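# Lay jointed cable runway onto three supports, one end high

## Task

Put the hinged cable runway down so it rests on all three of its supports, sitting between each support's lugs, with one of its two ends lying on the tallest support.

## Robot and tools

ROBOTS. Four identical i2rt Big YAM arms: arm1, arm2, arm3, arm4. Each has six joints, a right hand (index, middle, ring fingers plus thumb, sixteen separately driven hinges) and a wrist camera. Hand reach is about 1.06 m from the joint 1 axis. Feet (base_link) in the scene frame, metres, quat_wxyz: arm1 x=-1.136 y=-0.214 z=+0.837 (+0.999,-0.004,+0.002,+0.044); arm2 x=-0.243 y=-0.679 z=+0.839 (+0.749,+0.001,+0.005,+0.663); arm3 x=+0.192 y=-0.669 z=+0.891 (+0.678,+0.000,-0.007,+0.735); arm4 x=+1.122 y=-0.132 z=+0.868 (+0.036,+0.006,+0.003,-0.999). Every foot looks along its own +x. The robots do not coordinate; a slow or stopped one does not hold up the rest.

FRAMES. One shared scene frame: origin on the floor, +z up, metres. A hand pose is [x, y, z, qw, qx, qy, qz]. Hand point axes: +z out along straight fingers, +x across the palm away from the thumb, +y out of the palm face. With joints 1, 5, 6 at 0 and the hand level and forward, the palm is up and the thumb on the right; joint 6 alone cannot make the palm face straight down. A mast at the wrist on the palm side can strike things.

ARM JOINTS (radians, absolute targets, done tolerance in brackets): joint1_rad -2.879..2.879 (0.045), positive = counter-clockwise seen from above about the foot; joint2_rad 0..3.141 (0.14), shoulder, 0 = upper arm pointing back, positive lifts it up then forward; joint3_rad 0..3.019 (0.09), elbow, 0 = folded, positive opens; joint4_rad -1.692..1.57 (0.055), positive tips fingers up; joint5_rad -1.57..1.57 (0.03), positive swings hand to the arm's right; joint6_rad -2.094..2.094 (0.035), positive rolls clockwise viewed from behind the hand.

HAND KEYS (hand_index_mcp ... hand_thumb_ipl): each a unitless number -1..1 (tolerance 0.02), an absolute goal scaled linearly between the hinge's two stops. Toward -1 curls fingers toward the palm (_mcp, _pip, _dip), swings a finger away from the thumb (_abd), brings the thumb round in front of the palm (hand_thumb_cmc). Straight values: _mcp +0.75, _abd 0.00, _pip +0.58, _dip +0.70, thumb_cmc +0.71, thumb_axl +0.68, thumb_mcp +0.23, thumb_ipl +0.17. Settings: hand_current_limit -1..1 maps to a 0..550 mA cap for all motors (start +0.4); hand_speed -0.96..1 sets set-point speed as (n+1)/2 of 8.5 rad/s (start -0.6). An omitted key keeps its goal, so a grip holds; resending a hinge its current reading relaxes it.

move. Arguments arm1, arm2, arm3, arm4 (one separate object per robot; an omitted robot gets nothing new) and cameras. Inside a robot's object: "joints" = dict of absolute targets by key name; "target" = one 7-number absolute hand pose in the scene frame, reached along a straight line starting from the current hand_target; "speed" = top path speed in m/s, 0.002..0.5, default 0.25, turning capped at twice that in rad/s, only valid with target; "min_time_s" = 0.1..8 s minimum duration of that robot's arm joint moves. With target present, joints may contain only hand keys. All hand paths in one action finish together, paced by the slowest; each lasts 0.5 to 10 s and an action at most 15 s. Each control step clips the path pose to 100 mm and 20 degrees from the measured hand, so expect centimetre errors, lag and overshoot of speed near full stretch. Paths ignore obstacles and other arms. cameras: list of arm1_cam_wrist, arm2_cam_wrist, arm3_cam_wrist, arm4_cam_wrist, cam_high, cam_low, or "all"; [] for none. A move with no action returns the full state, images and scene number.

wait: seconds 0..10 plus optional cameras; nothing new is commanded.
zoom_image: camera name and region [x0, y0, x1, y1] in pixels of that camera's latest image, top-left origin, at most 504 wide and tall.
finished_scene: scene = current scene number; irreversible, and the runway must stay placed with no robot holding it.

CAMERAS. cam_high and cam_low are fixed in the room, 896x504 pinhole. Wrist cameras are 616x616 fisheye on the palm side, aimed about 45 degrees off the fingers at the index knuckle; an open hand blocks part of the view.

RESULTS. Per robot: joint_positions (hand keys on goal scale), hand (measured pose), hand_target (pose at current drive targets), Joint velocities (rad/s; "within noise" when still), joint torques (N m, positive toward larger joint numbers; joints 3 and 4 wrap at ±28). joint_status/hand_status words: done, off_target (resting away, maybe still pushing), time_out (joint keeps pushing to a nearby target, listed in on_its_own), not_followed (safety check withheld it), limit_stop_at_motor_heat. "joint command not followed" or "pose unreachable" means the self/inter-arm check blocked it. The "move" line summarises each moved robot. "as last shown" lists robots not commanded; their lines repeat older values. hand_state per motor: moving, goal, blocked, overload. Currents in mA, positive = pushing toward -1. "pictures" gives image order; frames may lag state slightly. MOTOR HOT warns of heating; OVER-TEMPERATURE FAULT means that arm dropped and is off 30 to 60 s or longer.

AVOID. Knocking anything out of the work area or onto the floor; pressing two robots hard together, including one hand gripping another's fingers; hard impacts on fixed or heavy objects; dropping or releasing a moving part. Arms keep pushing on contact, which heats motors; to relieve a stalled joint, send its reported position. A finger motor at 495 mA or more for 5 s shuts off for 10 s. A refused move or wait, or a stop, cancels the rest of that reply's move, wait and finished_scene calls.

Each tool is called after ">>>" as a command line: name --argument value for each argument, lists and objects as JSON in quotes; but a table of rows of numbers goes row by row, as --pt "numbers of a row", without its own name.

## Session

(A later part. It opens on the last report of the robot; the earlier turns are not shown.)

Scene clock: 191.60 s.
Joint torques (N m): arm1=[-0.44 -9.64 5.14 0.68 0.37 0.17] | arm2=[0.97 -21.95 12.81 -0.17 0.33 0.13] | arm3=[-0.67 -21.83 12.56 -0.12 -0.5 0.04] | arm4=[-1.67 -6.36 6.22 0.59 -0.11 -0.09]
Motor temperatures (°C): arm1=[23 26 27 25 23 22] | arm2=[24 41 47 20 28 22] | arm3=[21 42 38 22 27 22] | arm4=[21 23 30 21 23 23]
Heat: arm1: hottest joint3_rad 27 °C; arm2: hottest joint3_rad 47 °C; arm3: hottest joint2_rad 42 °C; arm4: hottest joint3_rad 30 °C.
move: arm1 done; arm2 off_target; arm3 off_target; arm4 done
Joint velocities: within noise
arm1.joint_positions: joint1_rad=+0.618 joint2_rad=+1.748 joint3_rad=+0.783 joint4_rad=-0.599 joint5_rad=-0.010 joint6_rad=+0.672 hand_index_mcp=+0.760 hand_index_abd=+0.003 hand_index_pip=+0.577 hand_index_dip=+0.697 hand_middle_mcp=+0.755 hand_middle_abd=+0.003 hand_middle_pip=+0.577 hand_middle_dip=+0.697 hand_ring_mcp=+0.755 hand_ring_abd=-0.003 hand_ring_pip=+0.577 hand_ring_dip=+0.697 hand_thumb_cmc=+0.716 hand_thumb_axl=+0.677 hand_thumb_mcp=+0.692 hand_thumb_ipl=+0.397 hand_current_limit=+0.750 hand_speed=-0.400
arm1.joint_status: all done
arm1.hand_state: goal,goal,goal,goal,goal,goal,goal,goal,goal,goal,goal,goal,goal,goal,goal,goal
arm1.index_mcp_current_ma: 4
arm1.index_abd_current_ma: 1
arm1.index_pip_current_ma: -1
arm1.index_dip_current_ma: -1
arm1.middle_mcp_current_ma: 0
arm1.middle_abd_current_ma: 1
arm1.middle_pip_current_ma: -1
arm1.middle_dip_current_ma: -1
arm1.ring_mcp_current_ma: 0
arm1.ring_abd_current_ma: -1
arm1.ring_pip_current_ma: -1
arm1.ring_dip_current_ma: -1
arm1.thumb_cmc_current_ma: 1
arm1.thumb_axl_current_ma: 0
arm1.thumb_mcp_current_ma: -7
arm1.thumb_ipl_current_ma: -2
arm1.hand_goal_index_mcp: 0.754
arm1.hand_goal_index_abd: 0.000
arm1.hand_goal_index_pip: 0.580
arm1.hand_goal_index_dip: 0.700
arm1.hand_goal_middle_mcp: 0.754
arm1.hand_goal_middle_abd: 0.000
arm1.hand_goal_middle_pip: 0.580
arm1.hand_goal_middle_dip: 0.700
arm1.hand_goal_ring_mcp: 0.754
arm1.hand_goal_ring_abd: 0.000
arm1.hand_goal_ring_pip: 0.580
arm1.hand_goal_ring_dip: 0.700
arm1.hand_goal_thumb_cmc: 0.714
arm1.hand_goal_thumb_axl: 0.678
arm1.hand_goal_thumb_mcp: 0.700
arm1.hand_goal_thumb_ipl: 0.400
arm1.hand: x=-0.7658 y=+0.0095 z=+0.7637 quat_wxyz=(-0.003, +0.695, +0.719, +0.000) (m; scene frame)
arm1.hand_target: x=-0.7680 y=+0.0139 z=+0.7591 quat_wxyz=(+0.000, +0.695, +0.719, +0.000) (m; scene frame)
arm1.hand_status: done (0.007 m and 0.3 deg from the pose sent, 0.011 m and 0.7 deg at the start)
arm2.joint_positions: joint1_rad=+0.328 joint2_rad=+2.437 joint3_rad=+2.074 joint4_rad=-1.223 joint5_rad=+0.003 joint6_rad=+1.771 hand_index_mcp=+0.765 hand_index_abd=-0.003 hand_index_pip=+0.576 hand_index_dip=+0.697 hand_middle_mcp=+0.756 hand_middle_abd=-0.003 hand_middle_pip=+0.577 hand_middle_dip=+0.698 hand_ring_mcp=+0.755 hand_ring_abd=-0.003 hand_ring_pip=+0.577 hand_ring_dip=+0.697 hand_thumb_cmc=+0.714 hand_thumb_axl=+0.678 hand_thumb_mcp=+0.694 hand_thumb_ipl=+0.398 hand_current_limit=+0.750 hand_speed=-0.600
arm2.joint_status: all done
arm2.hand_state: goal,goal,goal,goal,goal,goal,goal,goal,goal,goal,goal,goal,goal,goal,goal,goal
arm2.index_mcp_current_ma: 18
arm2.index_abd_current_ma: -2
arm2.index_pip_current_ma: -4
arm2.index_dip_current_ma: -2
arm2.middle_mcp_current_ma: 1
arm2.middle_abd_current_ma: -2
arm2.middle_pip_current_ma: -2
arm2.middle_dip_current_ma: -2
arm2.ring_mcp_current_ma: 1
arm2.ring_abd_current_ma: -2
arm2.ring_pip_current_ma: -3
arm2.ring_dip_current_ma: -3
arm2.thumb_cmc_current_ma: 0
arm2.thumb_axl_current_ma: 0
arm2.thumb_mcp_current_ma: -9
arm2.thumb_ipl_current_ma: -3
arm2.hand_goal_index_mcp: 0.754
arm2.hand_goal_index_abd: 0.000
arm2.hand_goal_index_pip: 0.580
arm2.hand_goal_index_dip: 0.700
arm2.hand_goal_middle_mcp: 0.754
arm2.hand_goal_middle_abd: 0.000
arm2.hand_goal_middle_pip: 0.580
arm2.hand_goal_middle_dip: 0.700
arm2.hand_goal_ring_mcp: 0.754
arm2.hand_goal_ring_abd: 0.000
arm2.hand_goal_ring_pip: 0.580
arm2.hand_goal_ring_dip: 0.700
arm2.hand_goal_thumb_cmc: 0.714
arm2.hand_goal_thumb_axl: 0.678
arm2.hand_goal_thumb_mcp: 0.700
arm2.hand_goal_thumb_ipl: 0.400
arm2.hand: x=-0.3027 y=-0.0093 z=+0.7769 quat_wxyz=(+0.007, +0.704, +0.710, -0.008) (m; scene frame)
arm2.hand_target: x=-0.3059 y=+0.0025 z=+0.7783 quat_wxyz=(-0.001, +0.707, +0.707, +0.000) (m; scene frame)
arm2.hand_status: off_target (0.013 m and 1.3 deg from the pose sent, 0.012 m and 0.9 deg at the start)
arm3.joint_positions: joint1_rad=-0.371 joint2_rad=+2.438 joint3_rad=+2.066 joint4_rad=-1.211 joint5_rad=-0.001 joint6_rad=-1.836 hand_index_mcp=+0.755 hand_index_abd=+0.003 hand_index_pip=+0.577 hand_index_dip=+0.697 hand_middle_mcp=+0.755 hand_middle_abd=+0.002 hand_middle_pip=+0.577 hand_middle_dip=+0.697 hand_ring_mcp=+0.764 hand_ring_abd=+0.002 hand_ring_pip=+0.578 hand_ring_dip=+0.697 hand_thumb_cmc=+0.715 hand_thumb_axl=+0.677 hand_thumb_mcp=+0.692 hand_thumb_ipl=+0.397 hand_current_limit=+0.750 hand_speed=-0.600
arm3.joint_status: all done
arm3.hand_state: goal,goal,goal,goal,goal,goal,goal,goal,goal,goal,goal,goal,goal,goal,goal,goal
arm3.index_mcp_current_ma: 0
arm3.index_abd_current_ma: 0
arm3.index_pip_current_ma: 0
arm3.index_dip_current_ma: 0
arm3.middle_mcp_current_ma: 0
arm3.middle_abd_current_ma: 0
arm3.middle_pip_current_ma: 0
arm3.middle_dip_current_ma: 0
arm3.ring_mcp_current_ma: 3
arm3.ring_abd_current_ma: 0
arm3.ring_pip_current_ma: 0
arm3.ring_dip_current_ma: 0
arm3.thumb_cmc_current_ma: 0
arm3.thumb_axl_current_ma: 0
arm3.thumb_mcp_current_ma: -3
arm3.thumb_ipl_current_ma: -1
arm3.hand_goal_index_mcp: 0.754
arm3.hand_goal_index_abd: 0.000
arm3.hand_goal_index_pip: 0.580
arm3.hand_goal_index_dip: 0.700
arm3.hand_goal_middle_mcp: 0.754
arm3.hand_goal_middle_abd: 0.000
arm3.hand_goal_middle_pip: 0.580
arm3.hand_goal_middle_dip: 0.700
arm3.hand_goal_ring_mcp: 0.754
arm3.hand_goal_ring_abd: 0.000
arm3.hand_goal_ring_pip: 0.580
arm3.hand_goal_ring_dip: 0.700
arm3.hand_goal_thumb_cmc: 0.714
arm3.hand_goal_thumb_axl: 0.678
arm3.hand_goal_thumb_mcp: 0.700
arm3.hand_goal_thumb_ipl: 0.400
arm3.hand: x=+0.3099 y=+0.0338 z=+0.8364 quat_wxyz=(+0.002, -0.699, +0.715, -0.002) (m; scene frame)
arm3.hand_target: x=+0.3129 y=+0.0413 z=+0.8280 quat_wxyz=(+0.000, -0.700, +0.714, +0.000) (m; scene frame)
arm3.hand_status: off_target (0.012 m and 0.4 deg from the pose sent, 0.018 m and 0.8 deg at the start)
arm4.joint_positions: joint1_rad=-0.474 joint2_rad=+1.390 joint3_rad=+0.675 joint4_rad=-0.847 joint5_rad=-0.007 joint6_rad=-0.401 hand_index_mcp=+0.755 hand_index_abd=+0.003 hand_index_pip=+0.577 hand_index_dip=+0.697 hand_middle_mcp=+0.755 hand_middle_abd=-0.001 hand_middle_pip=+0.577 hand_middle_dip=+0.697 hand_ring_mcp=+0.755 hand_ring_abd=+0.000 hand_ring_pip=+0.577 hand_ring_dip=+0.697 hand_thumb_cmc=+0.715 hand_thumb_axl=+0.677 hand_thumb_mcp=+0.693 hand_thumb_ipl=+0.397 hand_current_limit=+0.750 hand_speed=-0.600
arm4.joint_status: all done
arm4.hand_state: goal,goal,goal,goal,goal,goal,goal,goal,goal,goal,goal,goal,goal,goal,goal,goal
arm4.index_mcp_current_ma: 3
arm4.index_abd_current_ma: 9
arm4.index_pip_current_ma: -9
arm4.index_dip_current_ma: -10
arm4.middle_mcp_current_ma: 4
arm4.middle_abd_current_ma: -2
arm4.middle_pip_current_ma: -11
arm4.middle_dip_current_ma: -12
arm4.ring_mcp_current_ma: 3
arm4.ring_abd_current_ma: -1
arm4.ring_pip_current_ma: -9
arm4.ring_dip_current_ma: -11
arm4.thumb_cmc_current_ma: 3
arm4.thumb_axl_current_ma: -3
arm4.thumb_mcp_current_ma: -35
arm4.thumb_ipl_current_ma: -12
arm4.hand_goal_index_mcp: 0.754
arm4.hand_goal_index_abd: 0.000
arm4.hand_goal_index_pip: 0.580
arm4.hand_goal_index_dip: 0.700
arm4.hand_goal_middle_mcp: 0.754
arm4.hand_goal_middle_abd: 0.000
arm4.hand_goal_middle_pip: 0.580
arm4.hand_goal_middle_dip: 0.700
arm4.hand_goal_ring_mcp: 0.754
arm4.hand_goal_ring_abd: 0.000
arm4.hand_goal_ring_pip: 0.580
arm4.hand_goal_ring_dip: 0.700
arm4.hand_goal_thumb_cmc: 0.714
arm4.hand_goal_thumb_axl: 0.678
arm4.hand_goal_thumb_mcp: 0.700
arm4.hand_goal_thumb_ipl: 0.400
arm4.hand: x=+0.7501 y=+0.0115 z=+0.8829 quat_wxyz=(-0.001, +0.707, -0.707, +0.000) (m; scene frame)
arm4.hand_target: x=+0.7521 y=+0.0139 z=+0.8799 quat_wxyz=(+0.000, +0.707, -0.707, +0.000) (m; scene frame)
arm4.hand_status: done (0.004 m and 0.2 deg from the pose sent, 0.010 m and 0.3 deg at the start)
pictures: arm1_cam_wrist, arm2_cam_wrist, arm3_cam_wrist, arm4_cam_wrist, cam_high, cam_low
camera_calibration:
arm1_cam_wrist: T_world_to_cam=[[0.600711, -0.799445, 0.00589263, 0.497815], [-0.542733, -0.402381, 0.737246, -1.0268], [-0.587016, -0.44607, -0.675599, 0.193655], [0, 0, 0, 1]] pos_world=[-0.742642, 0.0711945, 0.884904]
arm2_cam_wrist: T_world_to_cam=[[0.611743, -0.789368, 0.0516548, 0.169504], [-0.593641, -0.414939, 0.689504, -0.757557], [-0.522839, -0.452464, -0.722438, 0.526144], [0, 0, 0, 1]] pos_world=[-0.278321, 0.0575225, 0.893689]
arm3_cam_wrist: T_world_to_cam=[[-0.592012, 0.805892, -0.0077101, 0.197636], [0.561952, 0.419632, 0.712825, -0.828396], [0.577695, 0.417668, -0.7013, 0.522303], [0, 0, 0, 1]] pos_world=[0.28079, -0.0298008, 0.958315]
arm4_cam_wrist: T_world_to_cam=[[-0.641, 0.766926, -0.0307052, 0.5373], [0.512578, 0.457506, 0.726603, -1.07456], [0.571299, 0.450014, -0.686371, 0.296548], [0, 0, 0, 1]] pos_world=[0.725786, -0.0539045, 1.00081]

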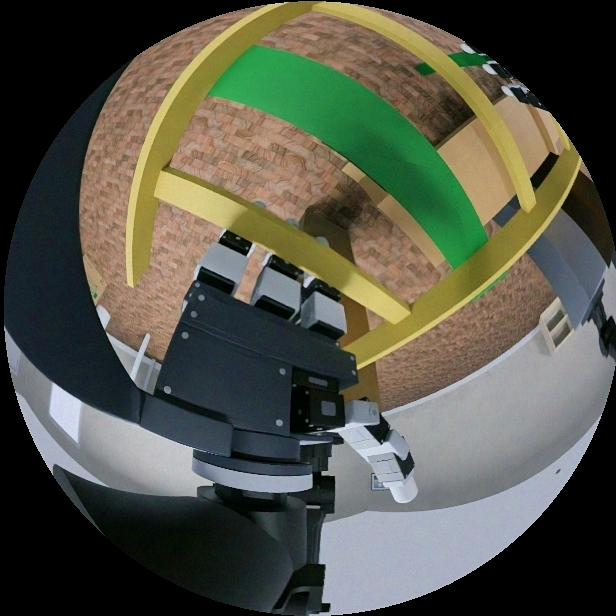

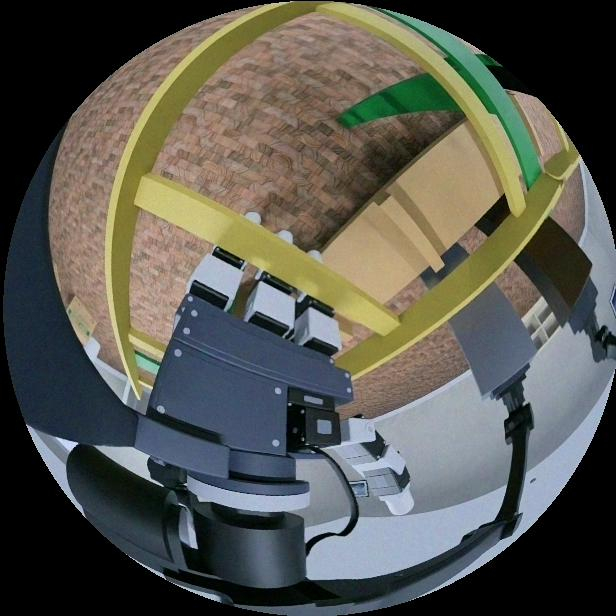

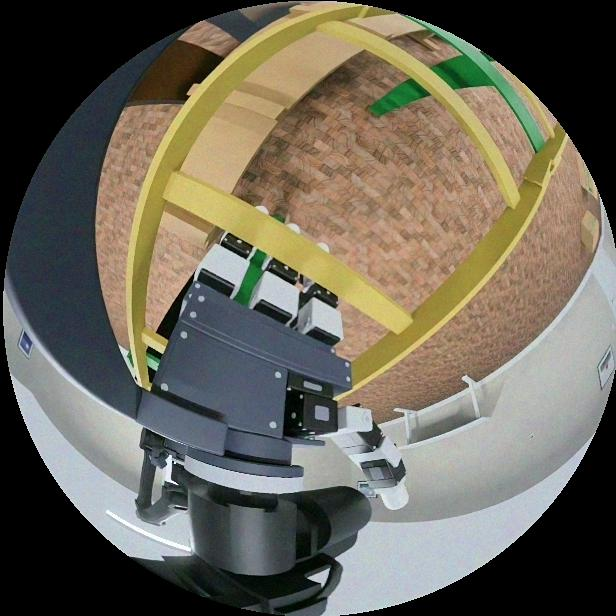

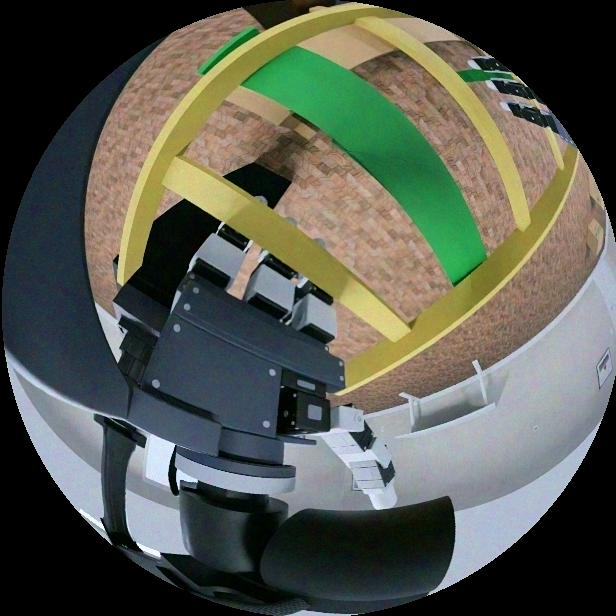

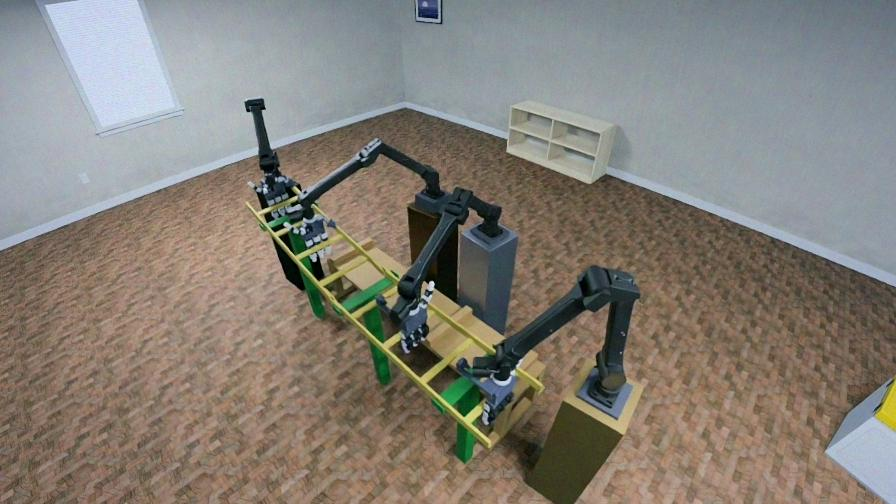

